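# Place the wing nut on the pad as pictured

## Task

Set the wing nut on the pad by itself, in the same lying orientation the goal picture shows, with every part of it inside the pad's edges, and without tipping anything over. Check the manual's goal picture for the target pose.

## Robot and tools

Robot: one six-joint arm (shoulder pan, shoulder lift, elbow, wrist 1, wrist 2, wrist 3) with a two-finger parallel gripper. The fingers point along the gripper's +z axis and close along its y axis. A block juts about 10 cm toward the gripper's +x and rotates with it. end_effector_position is the spot between the pads when shut; closed fingertips extend about 19 mm past it, open ones about 6 mm.

Frames: poses, velocities, targets and camera poses are printed in the arm's base frame. The base is tilted relative to the table: 'up' in base coordinates is (-0.491, -0.648, +0.582). The scene frame has its origin on the table directly under the base, +z up. Motion offsets are NOT in the base frame: they are measured along the Hand target's own axes. Printed poses may be off by a few centimetres.

execute_actions(actions, cameras): actions is a list of actions; each action is a table of up to 15 rows, one per 1/30 s control step; if shorter, its final row is held to fill 15 steps. Each row has 9 numbers, all in [-1, 1]: dx, dy, dz, rx, ry, rz, position, force_limit, speed. The first six are an offset from the Hand target at the start of that action (every row counts from that same start, not from the previous row); 1.0 equals 0.6 m or 180 degrees, and rx, ry, rz form one rotation vector. Repeating an offset in a later action moves further. The last three are absolute gripper commands: position +1 fully open (85 mm), about -0.8 pads touching, -1 close until blocked; force_limit sets motor push; speed sets finger speed (about 20, 85, 150 mm/s at -1, 0, +1). A 0 is a real command, so to keep the gripper unchanged resend your previous three values. Images come back only if actions is empty or cameras names them.

move(target, speed, blend, stop_force, zero, blocking, cameras): drives the gripper on a straight path. target is one 9-number row, or a list of up to 15 rows, all offsets from the same current Hand target in its own axes, same scaling as above. speed is path top speed in m/s (0.002 to 3.6, default 0.25; rotation up to twice that in rad/s), one value or one per target. blend, in metres, rounds corners in a list (0 = stop at each). stop_force, in N (3 to 120), ends the path when the wrist sensor feels that much push against the motion; use it slowly for touching down, not when moving away from a contact or while turning the gripper. zero (default true) re-zeros the sensor before the move. blocking=false returns after about 0.5 s while the move continues (not allowed with stop_force). The path ignores obstacles. The result adds a 'move:' line: done (at rest within 3 mm and 2 degrees), off_target, moving, held or fault, plus any limits (paced, held). Neither done nor off_target proves there is no contact.

wait(seconds 0 to 10): lets time pass holding the last command. stop(): brakes a running move; the fingers keep going. zoom_image(camera, region [x0, y0, x1, y1] in pixels, at most 504 by 504): closer look at the newest image of cam_head_left, cam_head_right, cam_high, cam_low or cam_wrist (all 672x504). show_instructions(): shows the reference pictures. zero_wrist_force(): subtracts the current wrist reading from later ones. finished_scene(scene): ends the current scene, giving its number; irreversible, and the goal must hold with the robot let go.

Result lines: end_effector_position (m), end_effector_quat_wxyz, velocities; Hand target, the last commanded pose after clipping, from which new offsets count (the gripper often rests short of it; resend the gap as an offset); Tool commands; object_status: 0 moving, 1 blocked while opening, 2 blocked while closing (a grip), 3 reached the request or pads met; position_measured in counts (3 open, 78 about 60 mm, 130 about 40 mm, 180 about 20 mm, 230 pads touching); joint positions and torques (torques include arm weight, positive toward larger joint values); Wrist force and torque in the gripper's own axes, plus the peak since last shown; motor temperatures; step readings of end_effector_position.

Gripping: send position -1 and keep it; confirm object_status 2. A changed position (by at least 0.01) is needed before a new force_limit or speed applies; to grip more gently, open first.

Cautions: orientation commands are clipped to within 32 degrees of the current one per step. The arm is stiff; commanding even slightly past a firm contact can trigger a fault. Roughly 150 N external force, or contact torque at the limits (138 N m on the first three joints, 25.7 N m on the wrists), freezes the arm for 10 s. Do not squeeze a part hard while it still rests on something, swing loads fast, drop parts from height, release moving parts, or strike fixed things. Keep paths away from the arm's base and its mounting post. Long stretched holds heat motors: MOTOR HOT appears at 70 °C and brakes lock at 85 °C. Anything falling off the table, or being left off it, fails the task. Loose objects may occasionally get nudged by outside pushes.

Each tool is called after "Request:" as name(argument=value, ...), one argument or row to a line, values as JSON.

Reference images:

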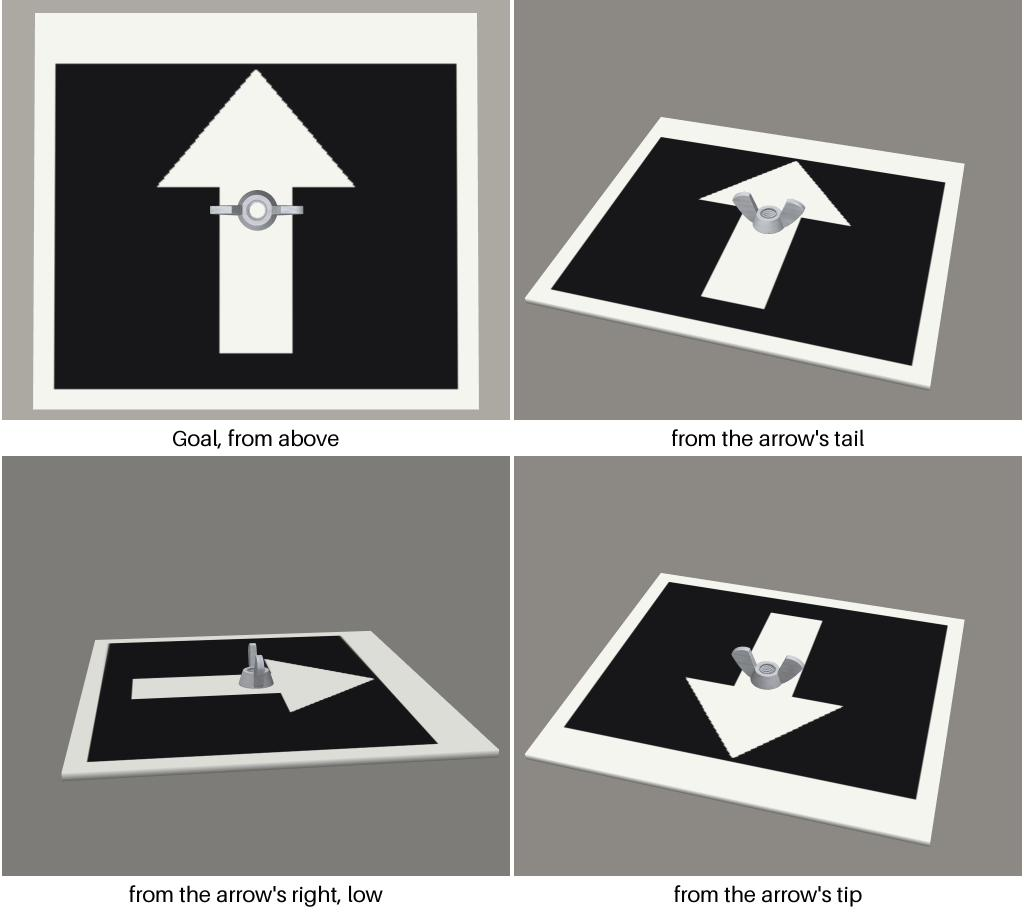

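## Session

Request:
execute_actions(
  actions=[],
)

Scene clock: 0.00 s.
end_effector_position=(+0.3348, -0.0235, +0.1255) position_measured=3 object_status=3 end_effector_quat_wxyz=(-0.126, -0.251, +0.824, +0.492)
Joint positions: [-0.715 -1.289 1.93 -1.167 -1.302 -1.462]
Joint velocities: within noise
Joint torques (N m): no reading
Motor temperatures (°C): [36 39 38 37 39 33]
Wrist force (N): no reading
Wrist torque (N m): no reading
Wrist force, peak (N): no reading
Hand target: +0.3348, -0.0235, +0.1255; -0.126, -0.251, +0.824, +0.492
Tool commands: gripper/position=+1.0 gripper/force_limit=+1.0 gripper/speed=+1.0

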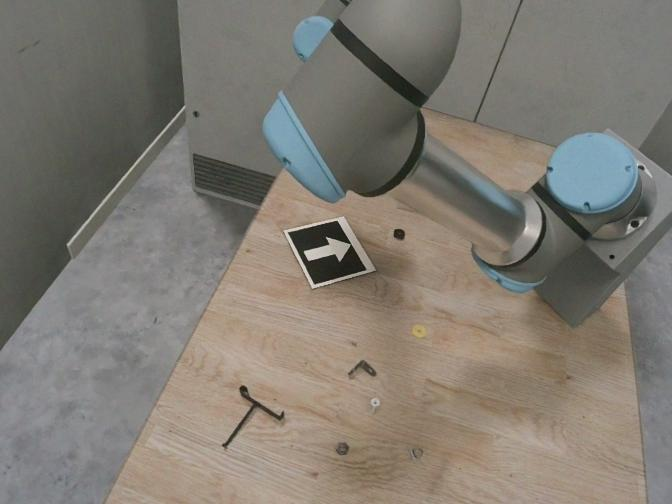

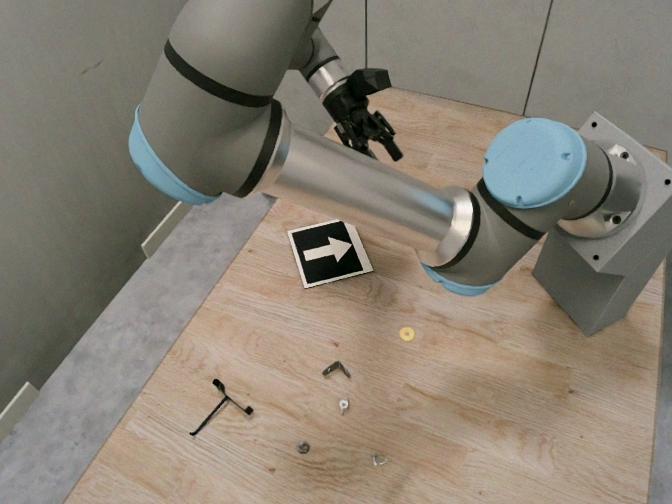

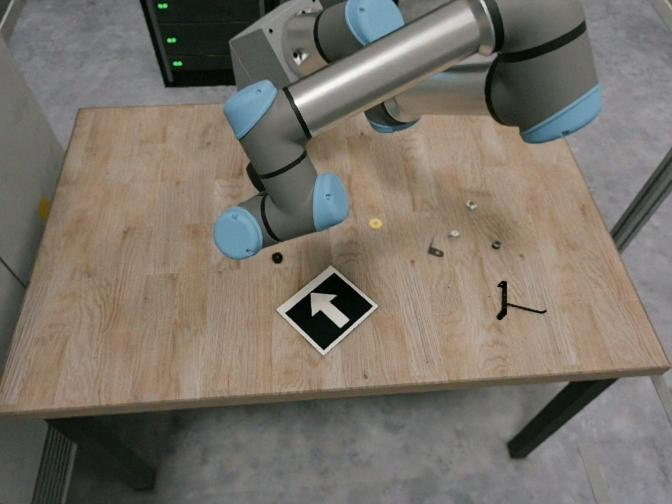

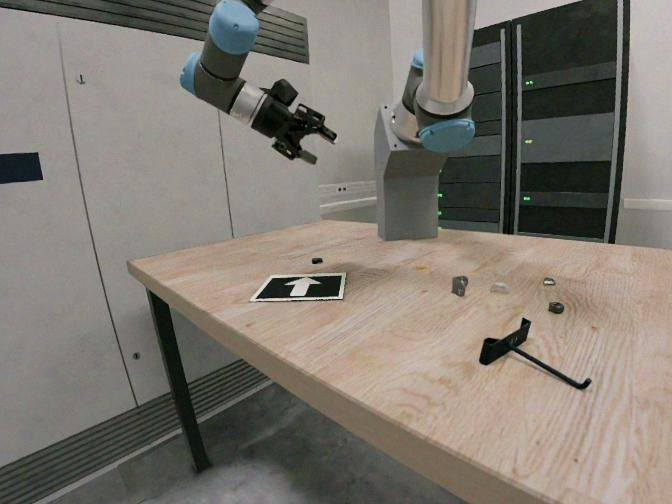

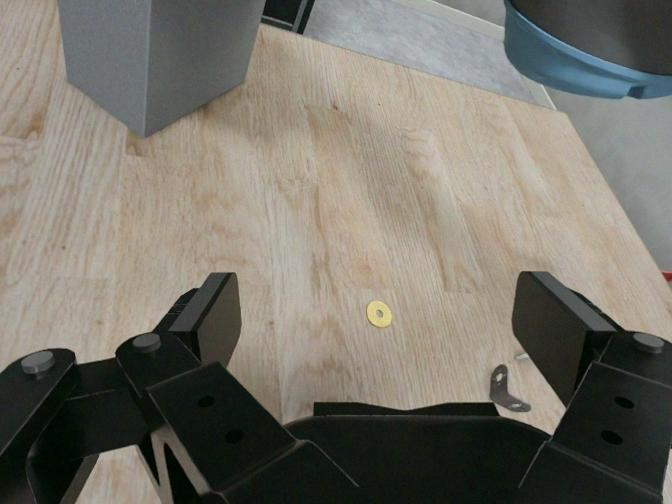

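Request:
zoom_image(
  camera="cam_head_left",
  region=[320, 340, 460, 480],
)

Request:
zoom_image(
  camera="cam_head_right",
  region=[280, 340, 420, 480],
)

Request:
zoom_image(
  camera="cam_high",
  region=[400, 180, 560, 340],
)

Request:
zoom_image(
  camera="cam_low",
  region=[430, 240, 600, 340],
)

Request:
zoom_image(
  camera="cam_high",
  region=[250, 240, 410, 370],
)

Scaled by 3.600 from the camera's 672x504 image, which has a finer 960x720 frame.

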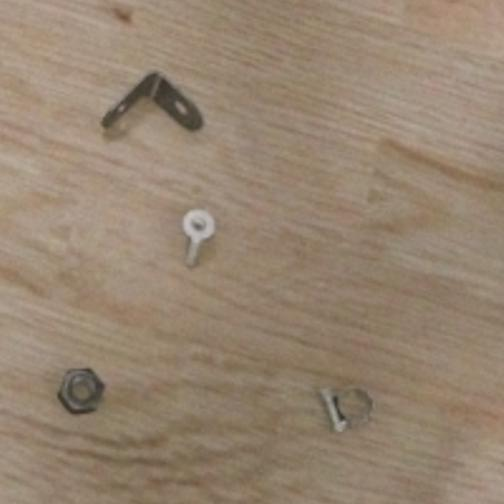

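Scaled by 3.600 from the camera's 672x504 image, which has a finer 960x720 frame.

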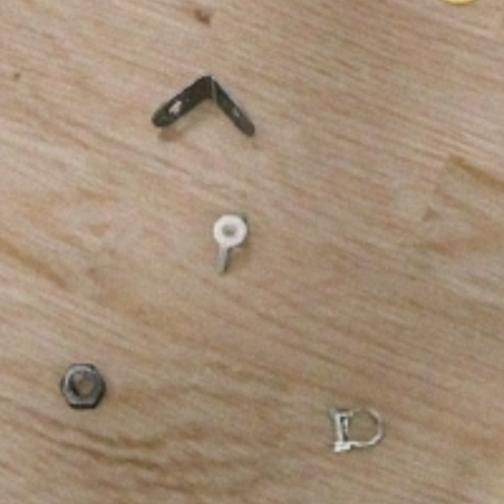

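Scaled by 3.150 from the camera's 672x504 image, which has a finer 960x720 frame.

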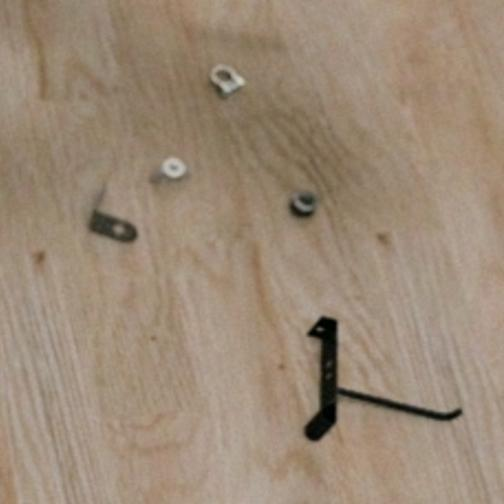

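Scaled by 2.965 from the camera's 672x504 image, which has a finer 960x720 frame.

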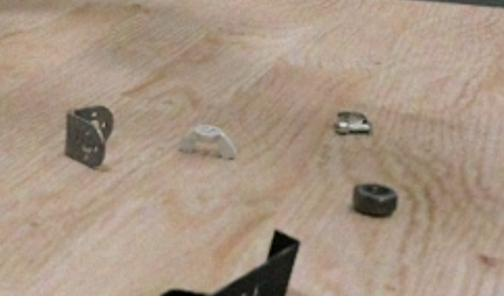

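Scaled by 3.150 from the camera's 672x504 image, which has a finer 960x720 frame.

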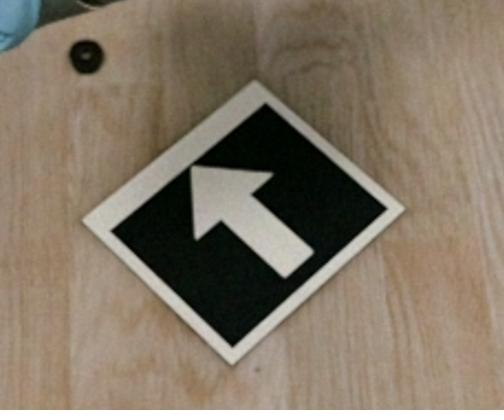

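Request:
move(
  target=[0.163, 0.275, -0.037, 0.150, -0.2795, 0, 1, 1, 1],
  cameras=["all"],
)

Scene clock: 8.70 s.
end_effector_position=(+0.2147, -0.0285, +0.2767) position_measured=3 object_status=3 end_effector_quat_wxyz=(+0.293, -0.042, +0.888, +0.352) end_effector_velocity=(+0.000, +0.000, +0.000) end_effector_angular_velocity=(+0.003, -0.003, -0.003)
Joint positions: [-1.815 -2.303 2.236 -0.593 -1.246 -2.07]
Joint velocities: [-0.006 -0.001 0.001 0.005 -0.001 -0.003]
Joint torques (N m): [-18.67 19.49 -2 -1.09 0.62 -1.92]
Wrist force (N): [1.3 1.1 0.5]
Wrist torque (N m): [-0.02 0.21 -0.04]
Wrist force, peak (N): [2.2 2.2 -0.4]
Hand target: +0.2147, -0.0285, +0.2767; +0.293, -0.042, +0.888, +0.352
Off the commanded pose: 0.000 m, 0 deg.
move: done

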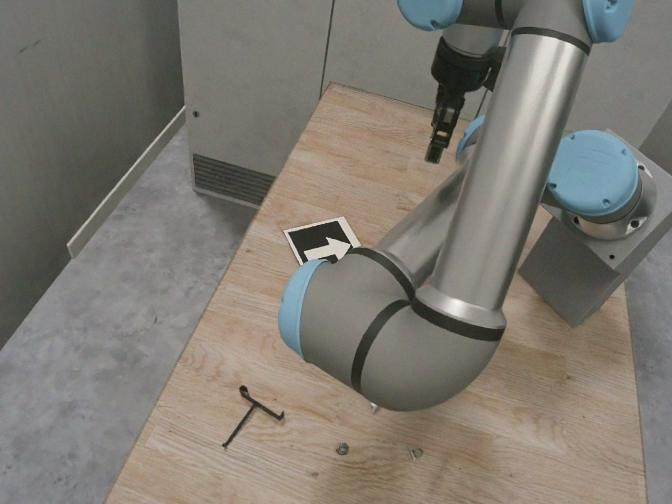

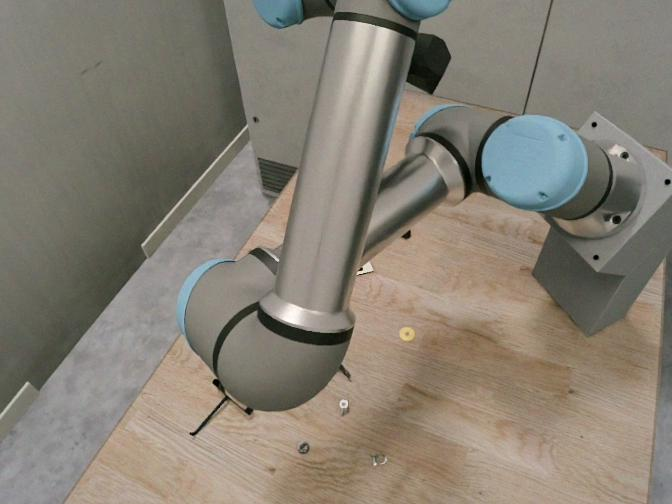

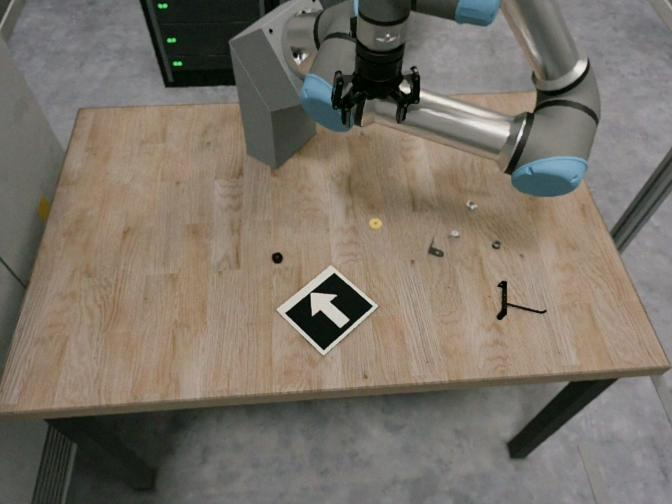

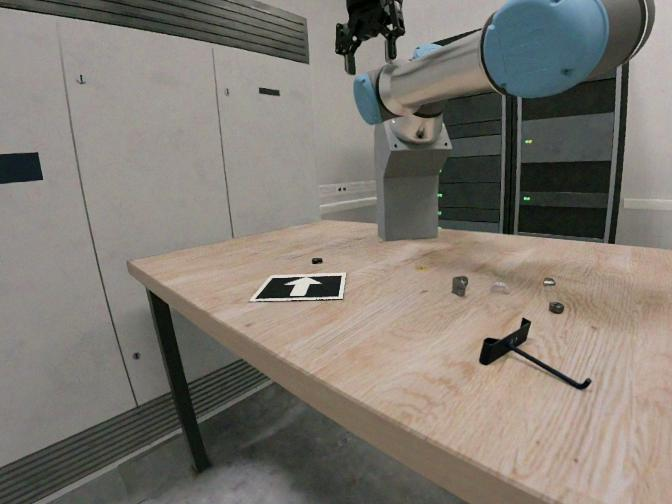

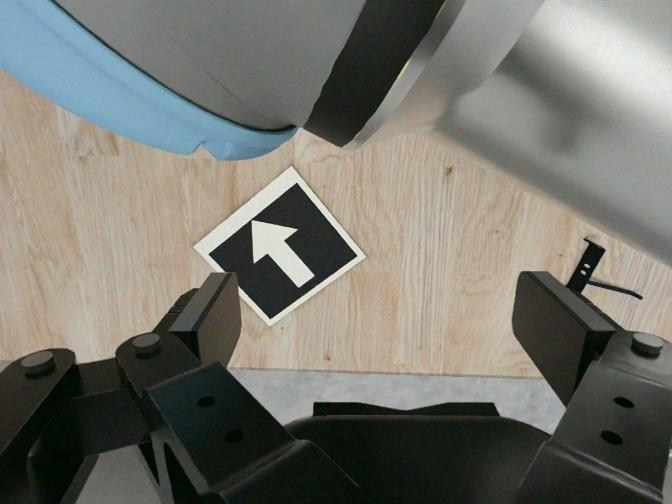

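Request:
move(
  target=[-0.118, 0.087, 0.283, 0, 0, 0, 1, 1, 1],
  cameras=["all"],
)

Scene clock: 12.10 s.
end_effector_position=(+0.3418, +0.1116, +0.2484) position_measured=3 object_status=3 end_effector_quat_wxyz=(+0.293, -0.042, +0.888, +0.352) end_effector_velocity=(+0.000, +0.000, +0.000) end_effector_angular_velocity=(+0.001, +0.001, -0.003)
Joint positions: [-0.893 -2.379 2.446 -1.309 -0.661 -1.15]
Joint velocities: [0.001 0 0 -0.003 0.001 0.005]
Joint torques (N m): [10.14 18.96 -2.16 -3.28 -1.21 2.15]
Wrist force (N): [1.2 1.4 0.6]
Wrist torque (N m): [0.02 0.22 0.07]
Wrist force, peak (N): [1.4 2.5 2.5]
Hand target: +0.3417, +0.1116, +0.2483; +0.293, -0.042, +0.888, +0.352
Off the commanded pose: 0.000 m, 0 deg.
move: done

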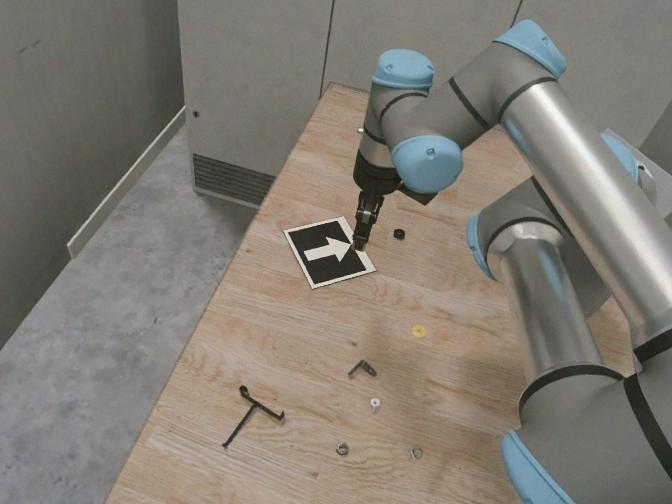

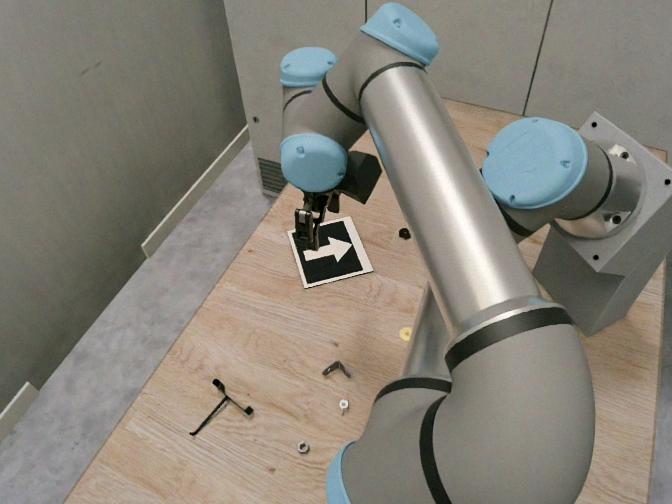

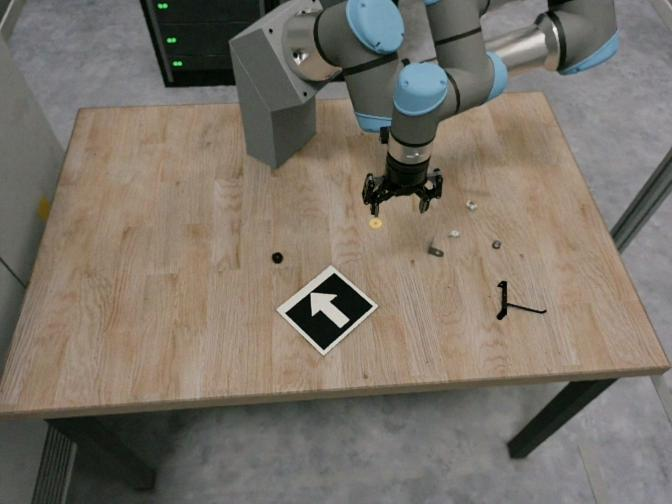

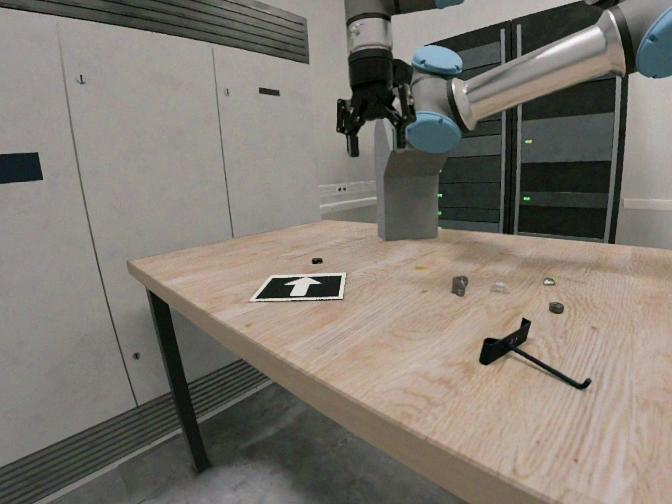

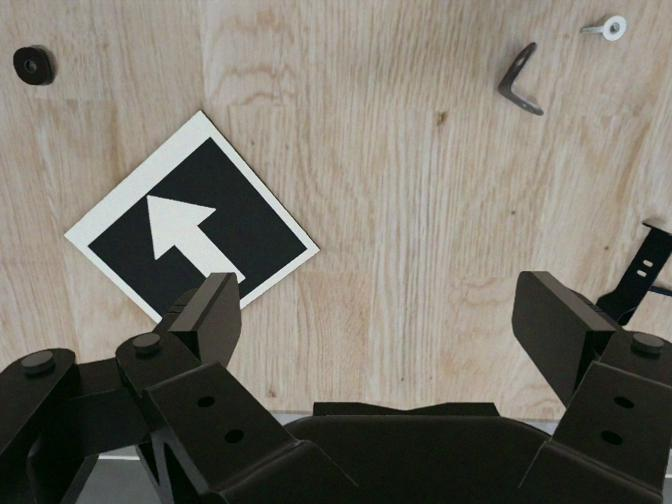

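Request:
zoom_image(
  camera="cam_wrist",
  region=[552, 0, 672, 90],
)

Request:
zoom_image(
  camera="cam_head_left",
  region=[345, 380, 405, 425],
)

Request:
zoom_image(
  camera="cam_low",
  region=[470, 265, 530, 310],
)

Request:
zoom_image(
  camera="cam_high",
  region=[420, 190, 500, 270],
)

Scaled by 4.200 from the camera's 672x504 image, which has a finer 960x720 frame.

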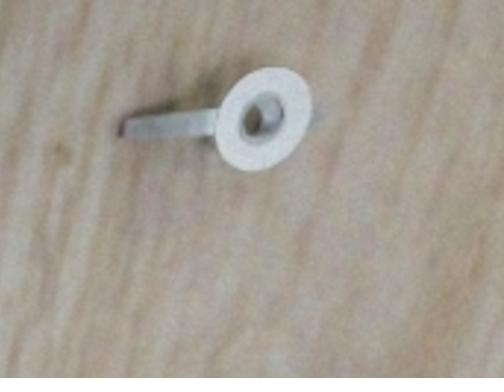

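Scaled by 8.400 from the camera's 672x504 image, which has a finer 960x720 frame.

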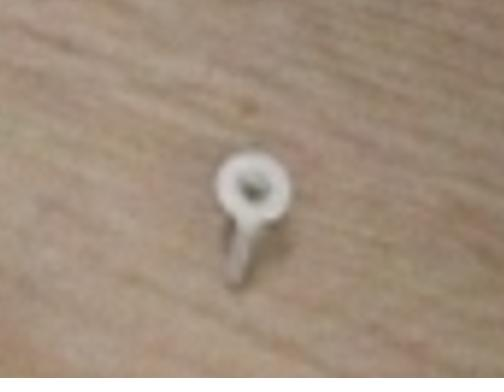

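Scaled by 8.400 from the camera's 672x504 image, which has a finer 960x720 frame.

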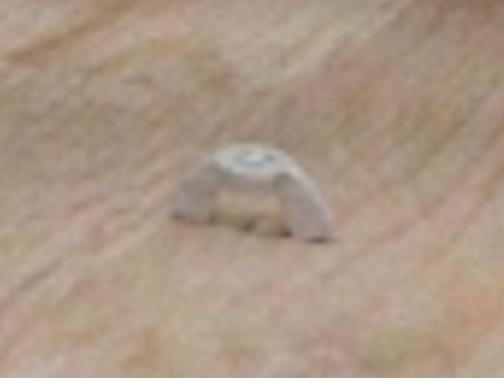

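Scaled by 6.300 from the camera's 672x504 image, which has a finer 960x720 frame.

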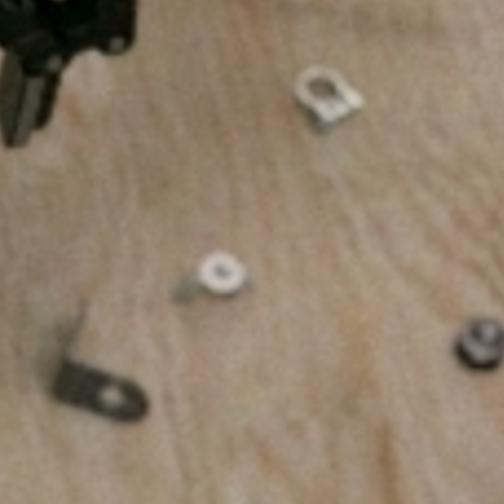

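Request:
move(
  target=[
    [0, 0, 0.2, 0, 0, 0, 1, 1, 1],
    [0.182, 0.32, 0.2, 0, 0, 0, 1, 1, 1],
  ],
  blend=0.04,
  cameras=["all"],
)

Scene clock: 26.63 s.
end_effector_position=(+0.2565, +0.3477, +0.2338) position_measured=3 object_status=3 end_effector_quat_wxyz=(+0.293, -0.042, +0.888, +0.352)
Joint positions: [0.305 -2.083 2.694 -3.032 -1.078 0.436]
Joint torques (N m): [17.22 -13.55 6.74 -3.49 -2.21 2.04]
Wrist force (N): [1.4 1.1 0.5]
Wrist torque (N m): [-0.02 0.17 0.10]
Wrist force, peak (N): [3.1 3.8 0.4]
Hand target: +0.2565, +0.3477, +0.2337; +0.293, -0.042, +0.888, +0.352
Off the commanded pose: 0.000 m, 0 deg.
move: done

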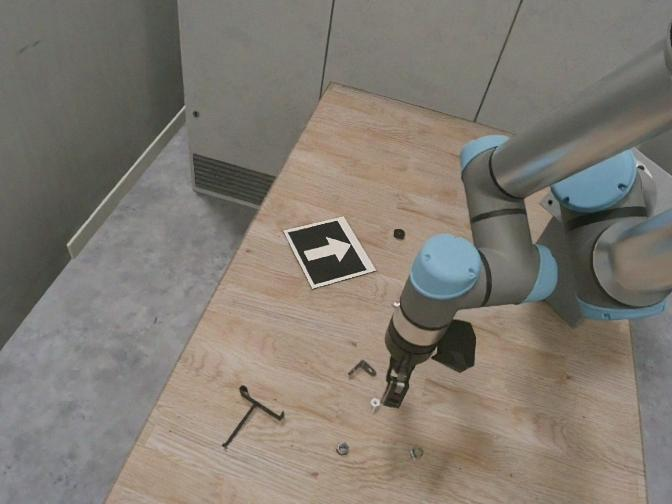

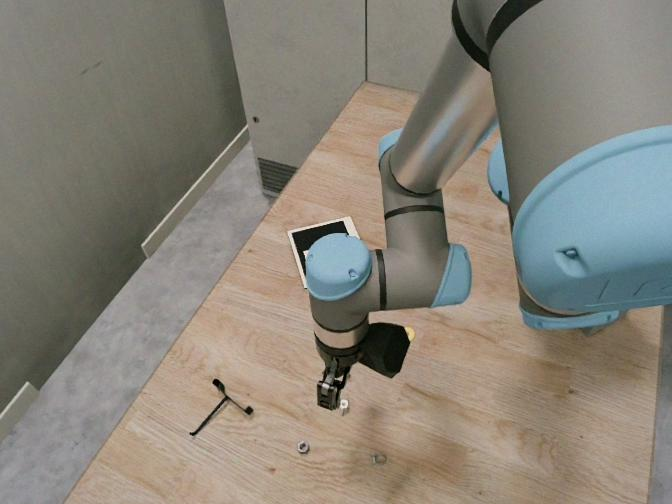

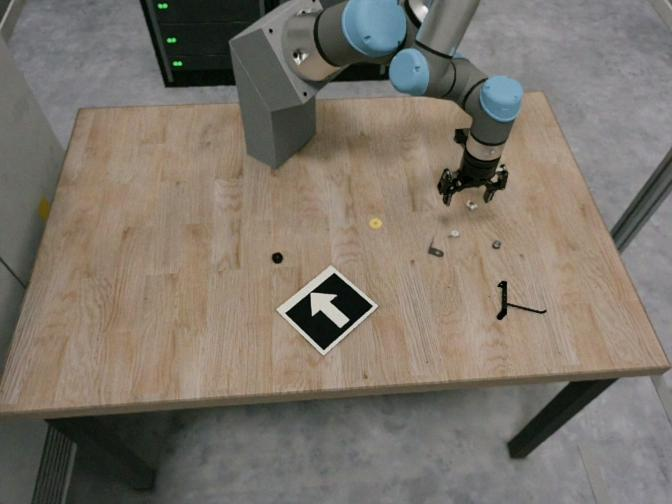

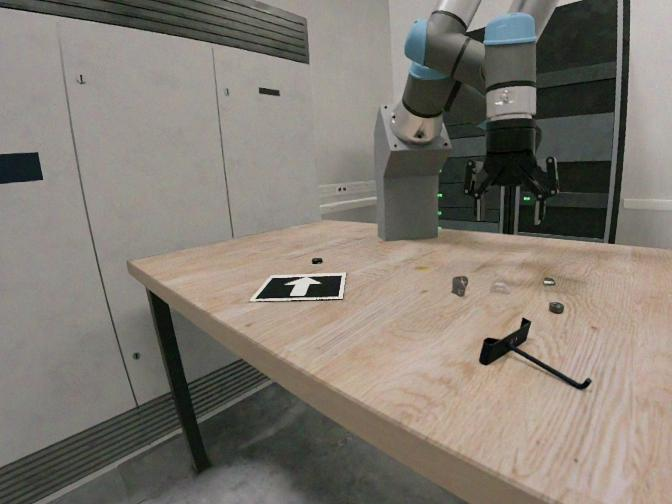

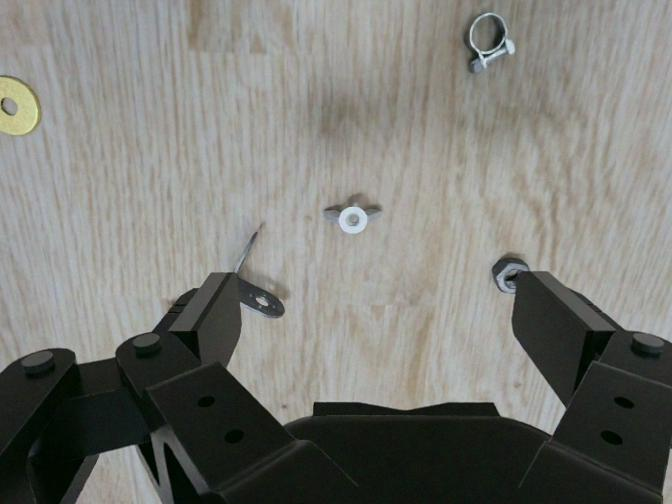

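Request:
zoom_image(
  camera="cam_wrist",
  region=[310, 180, 400, 250],
)

Scaled by 5.600 from the camera's 672x504 image, which has a finer 960x720 frame.

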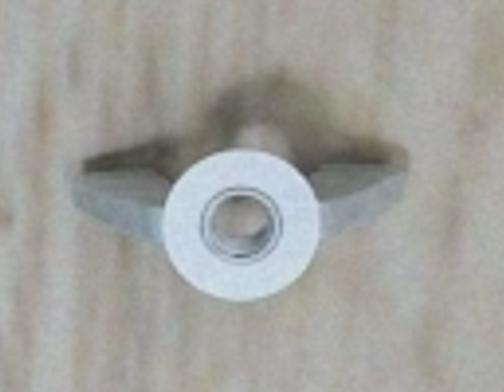

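Request:
move(
  target=[-0.0033, -0.005, 0.0917, 0, 0, 0, 0.095, -1, -0.5],
  cameras=["cam_wrist", "cam_low"],
)

Request:
zoom_image(
  camera="cam_wrist",
  region=[280, 180, 480, 330],
)

Scene clock: 30.20 s.
end_effector_position=(+0.2860, +0.3809, +0.2011) position_measured=117 object_status=0 end_effector_quat_wxyz=(+0.293, -0.042, +0.888, +0.352)
Joint positions: [0.407 -1.749 2.65 -3.355 -1.156 0.51]
Joint torques (N m): [8.17 -15.29 12.82 -3.95 1.42 -0.92]
Wrist force (N): [1.4 1.1 0.6]
Wrist torque (N m): [-0.03 0.17 0.07]
Wrist force, peak (N): [1.3 1.3 2.2]
Hand target: +0.2860, +0.3809, +0.2011; +0.293, -0.042, +0.888, +0.352
Off the commanded pose: 0.000 m, 0 deg.
move: done
Images, in order (width x height): cam_low 672x504, cam_wrist 672x504.

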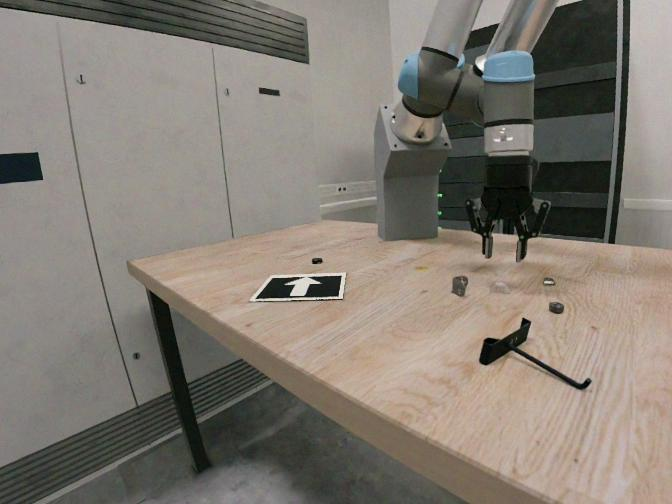

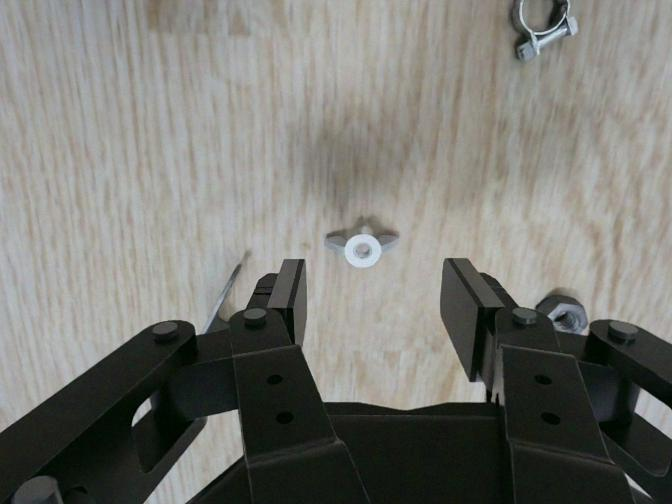

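Scaled by 2.520 from the camera's 672x504 image, which has a finer 960x720 frame.

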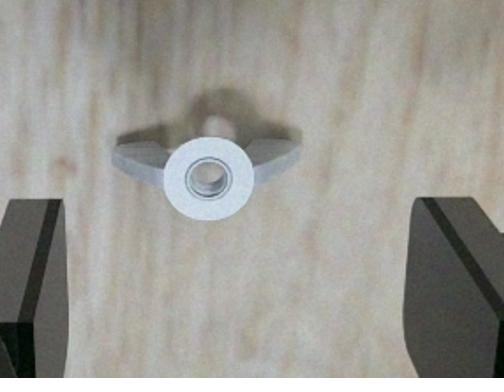

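Request:
move(
  target=[-0.0013, -0.0013, 0.0667, 0, 0, 0, 0.095, -1, -0.5],
  speed=0.1,
  cameras=["cam_wrist"],
)

Request:
zoom_image(
  camera="cam_wrist",
  region=[280, 180, 480, 330],
)

Scene clock: 32.17 s.
end_effector_position=(+0.3065, +0.4062, +0.1778) position_measured=117 object_status=3 end_effector_quat_wxyz=(+0.293, -0.042, +0.888, +0.352)
Joint positions: [0.464 -1.552 2.593 -3.509 -1.201 0.549]
Joint torques (N m): [2.93 -18.4 13.14 -3.55 2.57 -1.98]
Wrist force (N): [1.3 0.9 0.8]
Wrist torque (N m): [-0.06 0.20 0.03]
Wrist force, peak (N): [1.4 0.9 2.2]
Hand target: +0.3065, +0.4062, +0.1778; +0.293, -0.042, +0.888, +0.352
Off the commanded pose: 0.000 m, 0 deg.
move: done
Images, in order (width x height): cam_wrist 672x504.

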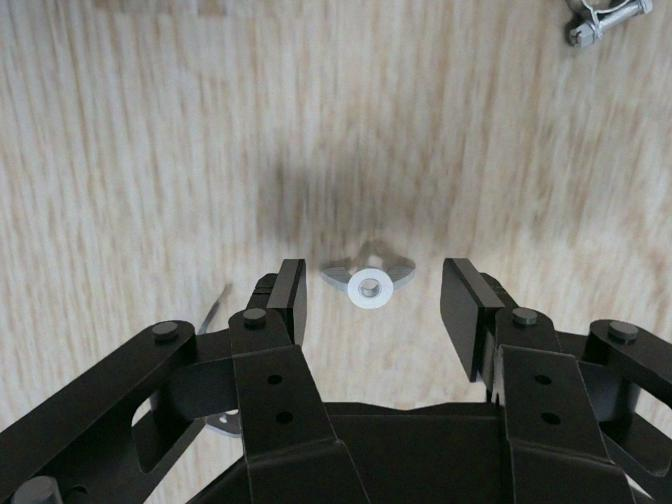

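Scaled by 2.520 from the camera's 672x504 image, which has a finer 960x720 frame.

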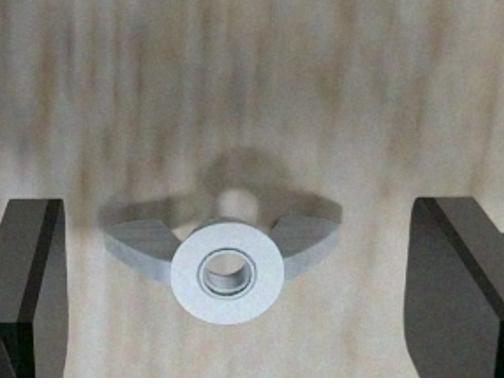

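Request:
move(
  target=[-0.0005, -0.0013, 0.0383, 0, 0, 0, 0.095, -1, -0.5],
  speed=0.012,
  stop_force=4,
  cameras=["cam_wrist"],
)

Request:
zoom_image(
  camera="cam_wrist",
  region=[280, 180, 480, 330],
)

Scene clock: 44.70 s.
end_effector_position=(+0.3157, +0.4177, +0.1664) position_measured=117 object_status=3 end_effector_quat_wxyz=(+0.293, -0.042, +0.888, +0.352)
Joint positions: [0.486 -1.472 2.563 -3.564 -1.218 0.563]
Joint torques (N m): [5.09 -27.98 4.87 -2.57 0.23 0.15]
Wrist force (N): [1.3 0.2 0.9]
Wrist torque (N m): [-0.17 0.20 0.02]
Wrist force, peak (N): [23.7 -17.5 -135.0]
Hand target: +0.3157, +0.4177, +0.1664; +0.293, -0.042, +0.888, +0.352 (not the last commanded pose)
Tool commands: gripper/position=+0.098039 gripper/force_limit=-1.0 gripper/speed=-0.498039
Off the commanded pose: 0.004 m, 0 deg.
FORCE FAULT: contact force on the arm reached its limit, and the arm stopped for 10 seconds. The contact can be on any part of the arm, not only on its tool. That time counts as 20 of the actions that you can send in this scene. The arm's remaining commands of this call were not run. The arm's target is now where it stood when the stop ended, not its last command. The arm accepts commands again.
move: fault (stop_force had ended the path)
Images, in order (width x height): cam_wrist 672x504.

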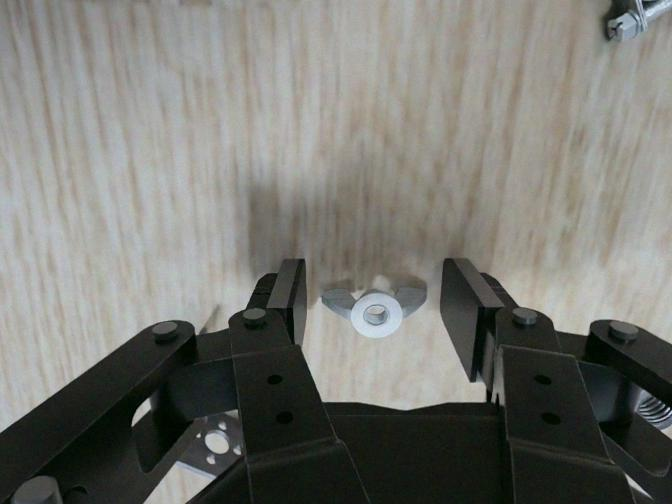

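Scaled by 2.520 from the camera's 672x504 image, which has a finer 960x720 frame.

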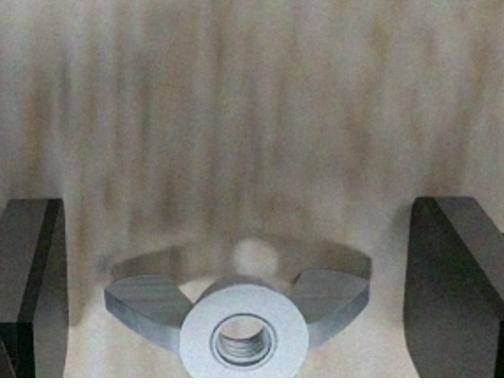

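Request:
move(
  target=[
    [0, 0, -0.0035, 0, 0, 0, 0.098039, -1, -0.498039],
    [0, 0, -0.0035, 0, 0, 0, -1, -1, -1],
  ],
  speed=0.02,
  cameras=["cam_wrist", "cam_low"],
)

Request:
zoom_image(
  camera="cam_wrist",
  region=[280, 180, 480, 330],
)

Request:
zoom_image(
  camera="cam_low",
  region=[460, 220, 560, 320],
)

Scene clock: 47.17 s.
end_effector_position=(+0.3146, +0.4163, +0.1676) position_measured=150 object_status=0 end_effector_quat_wxyz=(+0.293, -0.042, +0.888, +0.352)
Joint positions: [0.483 -1.481 2.566 -3.558 -1.216 0.561]
Joint torques (N m): [10.15 -19.5 -6.83 -3.26 -1.14 1.04]
Wrist force (N): [1.8 -1.8 -7.9]
Wrist torque (N m): [-0.10 0.18 0.12]
Wrist force, peak (N): [1.7 -1.6 -8.2]
Hand target: +0.3146, +0.4163, +0.1677; +0.293, -0.042, +0.888, +0.352
Off the commanded pose: 0.000 m, 0 deg.
move: done
Images, in order (width x height): cam_low 672x504, cam_wrist 672x504.

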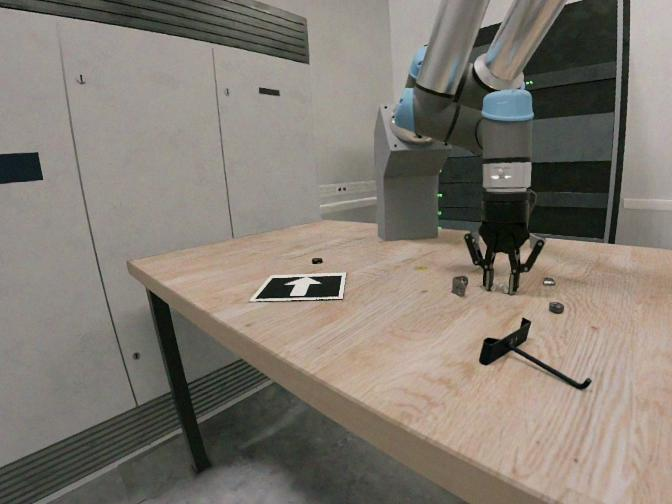

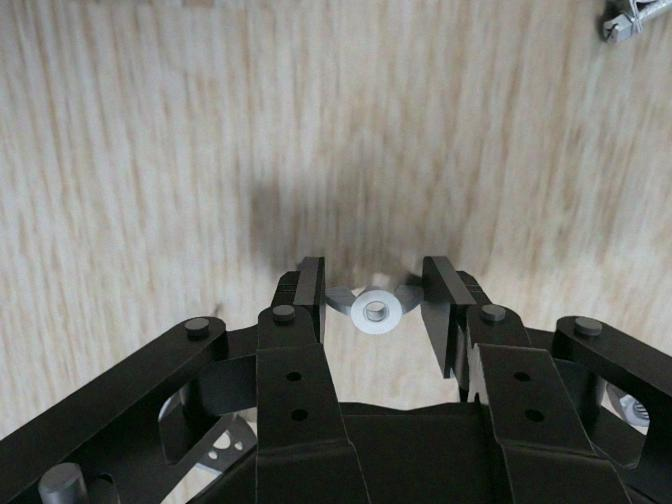

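Scaled by 2.520 from the camera's 672x504 image, which has a finer 960x720 frame.

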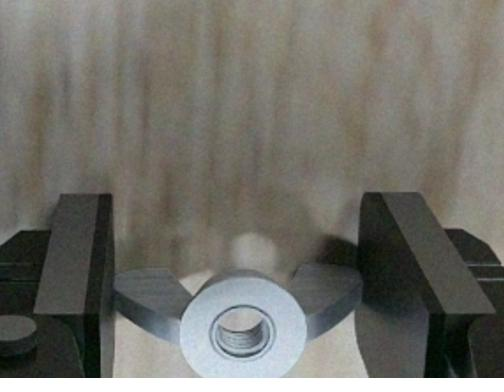

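Scaled by 5.040 from the camera's 672x504 image, which has a finer 960x720 frame.

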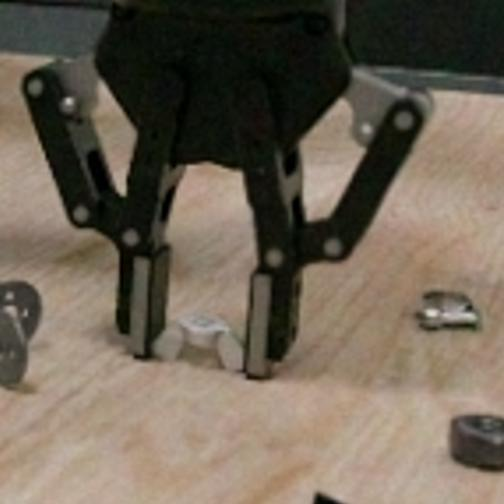

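Request:
wait(
  seconds=0.4,
)

Scene clock: 47.80 s.
end_effector_position=(+0.3147, +0.4163, +0.1677) position_measured=150 object_status=2 end_effector_quat_wxyz=(+0.293, -0.042, +0.888, +0.352)
Joint positions: [0.483 -1.481 2.566 -3.558 -1.216 0.561]
Joint torques (N m): [10.96 -19.56 -6.84 -2.23 -1.67 1.52]
Wrist force (N): [2.0 -1.7 -8.4]
Wrist torque (N m): [-0.08 0.19 0.12]
Wrist force, peak (N): [2.2 -2.0 -8.3]
Hand target: +0.3146, +0.4163, +0.1677; +0.293, -0.042, +0.888, +0.352
Tool commands: gripper/position=-1.0 gripper/force_limit=-1.0 gripper/speed=-1.0
Off the commanded pose: 0.000 m, 0 deg.
wait: 0.40 s; at rest from the start

Request:
move(
  target=[0, 0, -0.033, 0, 0, 0, -1, -1, -1],
  speed=0.03,
  cameras=["cam_wrist", "cam_low"],
)

Request:
zoom_image(
  camera="cam_wrist",
  region=[280, 180, 480, 330],
)

Request:
zoom_image(
  camera="cam_low",
  region=[460, 220, 560, 320],
)

Scene clock: 49.07 s.
end_effector_position=(+0.3048, +0.4034, +0.1791) position_measured=150 object_status=2 end_effector_quat_wxyz=(+0.292, -0.042, +0.888, +0.352) end_effector_velocity=(+0.001, +0.001, +0.000) end_effector_angular_velocity=(+0.002, -0.003, +0.001)
Joint positions: [0.457 -1.567 2.6 -3.499 -1.195 0.544]
Joint velocities: [0.001 0.005 -0.003 -0.006 0 0]
Joint torques (N m): [12.41 -18.04 -6.59 -3.83 -1.88 1.32]
Wrist force (N): [1.5 0.5 0.9]
Wrist torque (N m): [-0.12 0.17 0.12]
Wrist force, peak (N): [1.9 -1.9 -8.4]
Hand target: +0.3049, +0.4035, +0.1792; +0.293, -0.042, +0.888, +0.352
Off the commanded pose: 0.000 m, 0 deg.
move: done
Images, in order (width x height): cam_low 672x504, cam_wrist 672x504.

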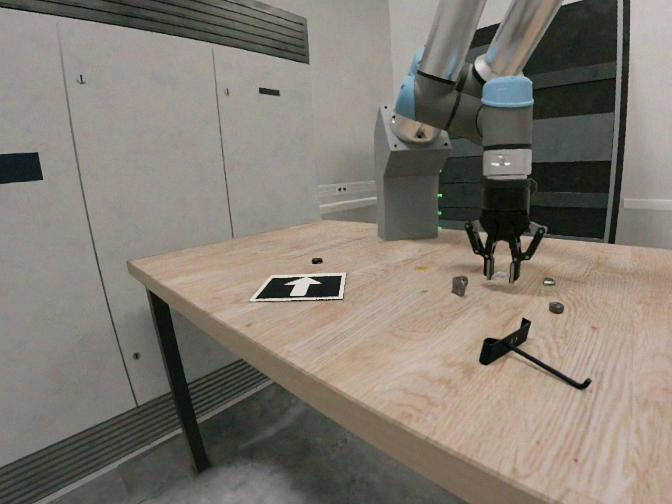

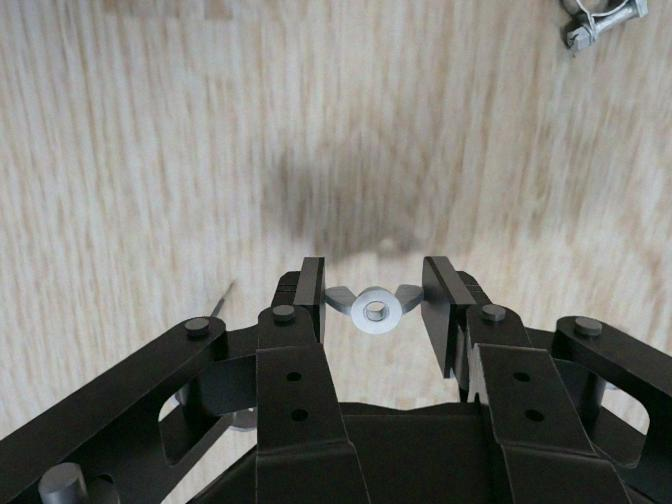

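Scaled by 2.520 from the camera's 672x504 image, which has a finer 960x720 frame.

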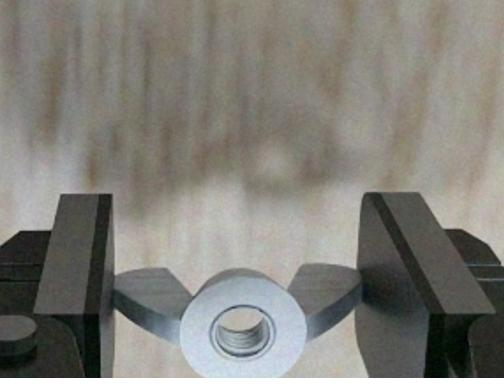

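Scaled by 5.040 from the camera's 672x504 image, which has a finer 960x720 frame.

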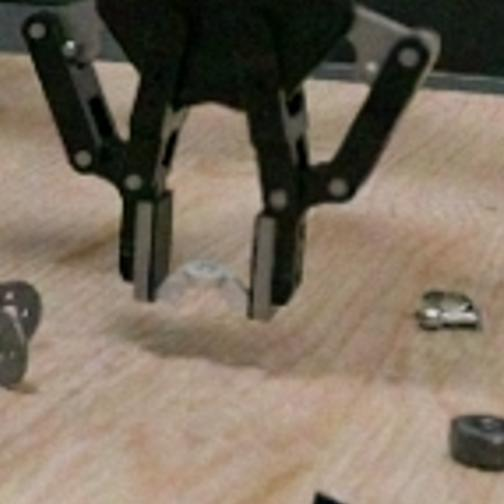

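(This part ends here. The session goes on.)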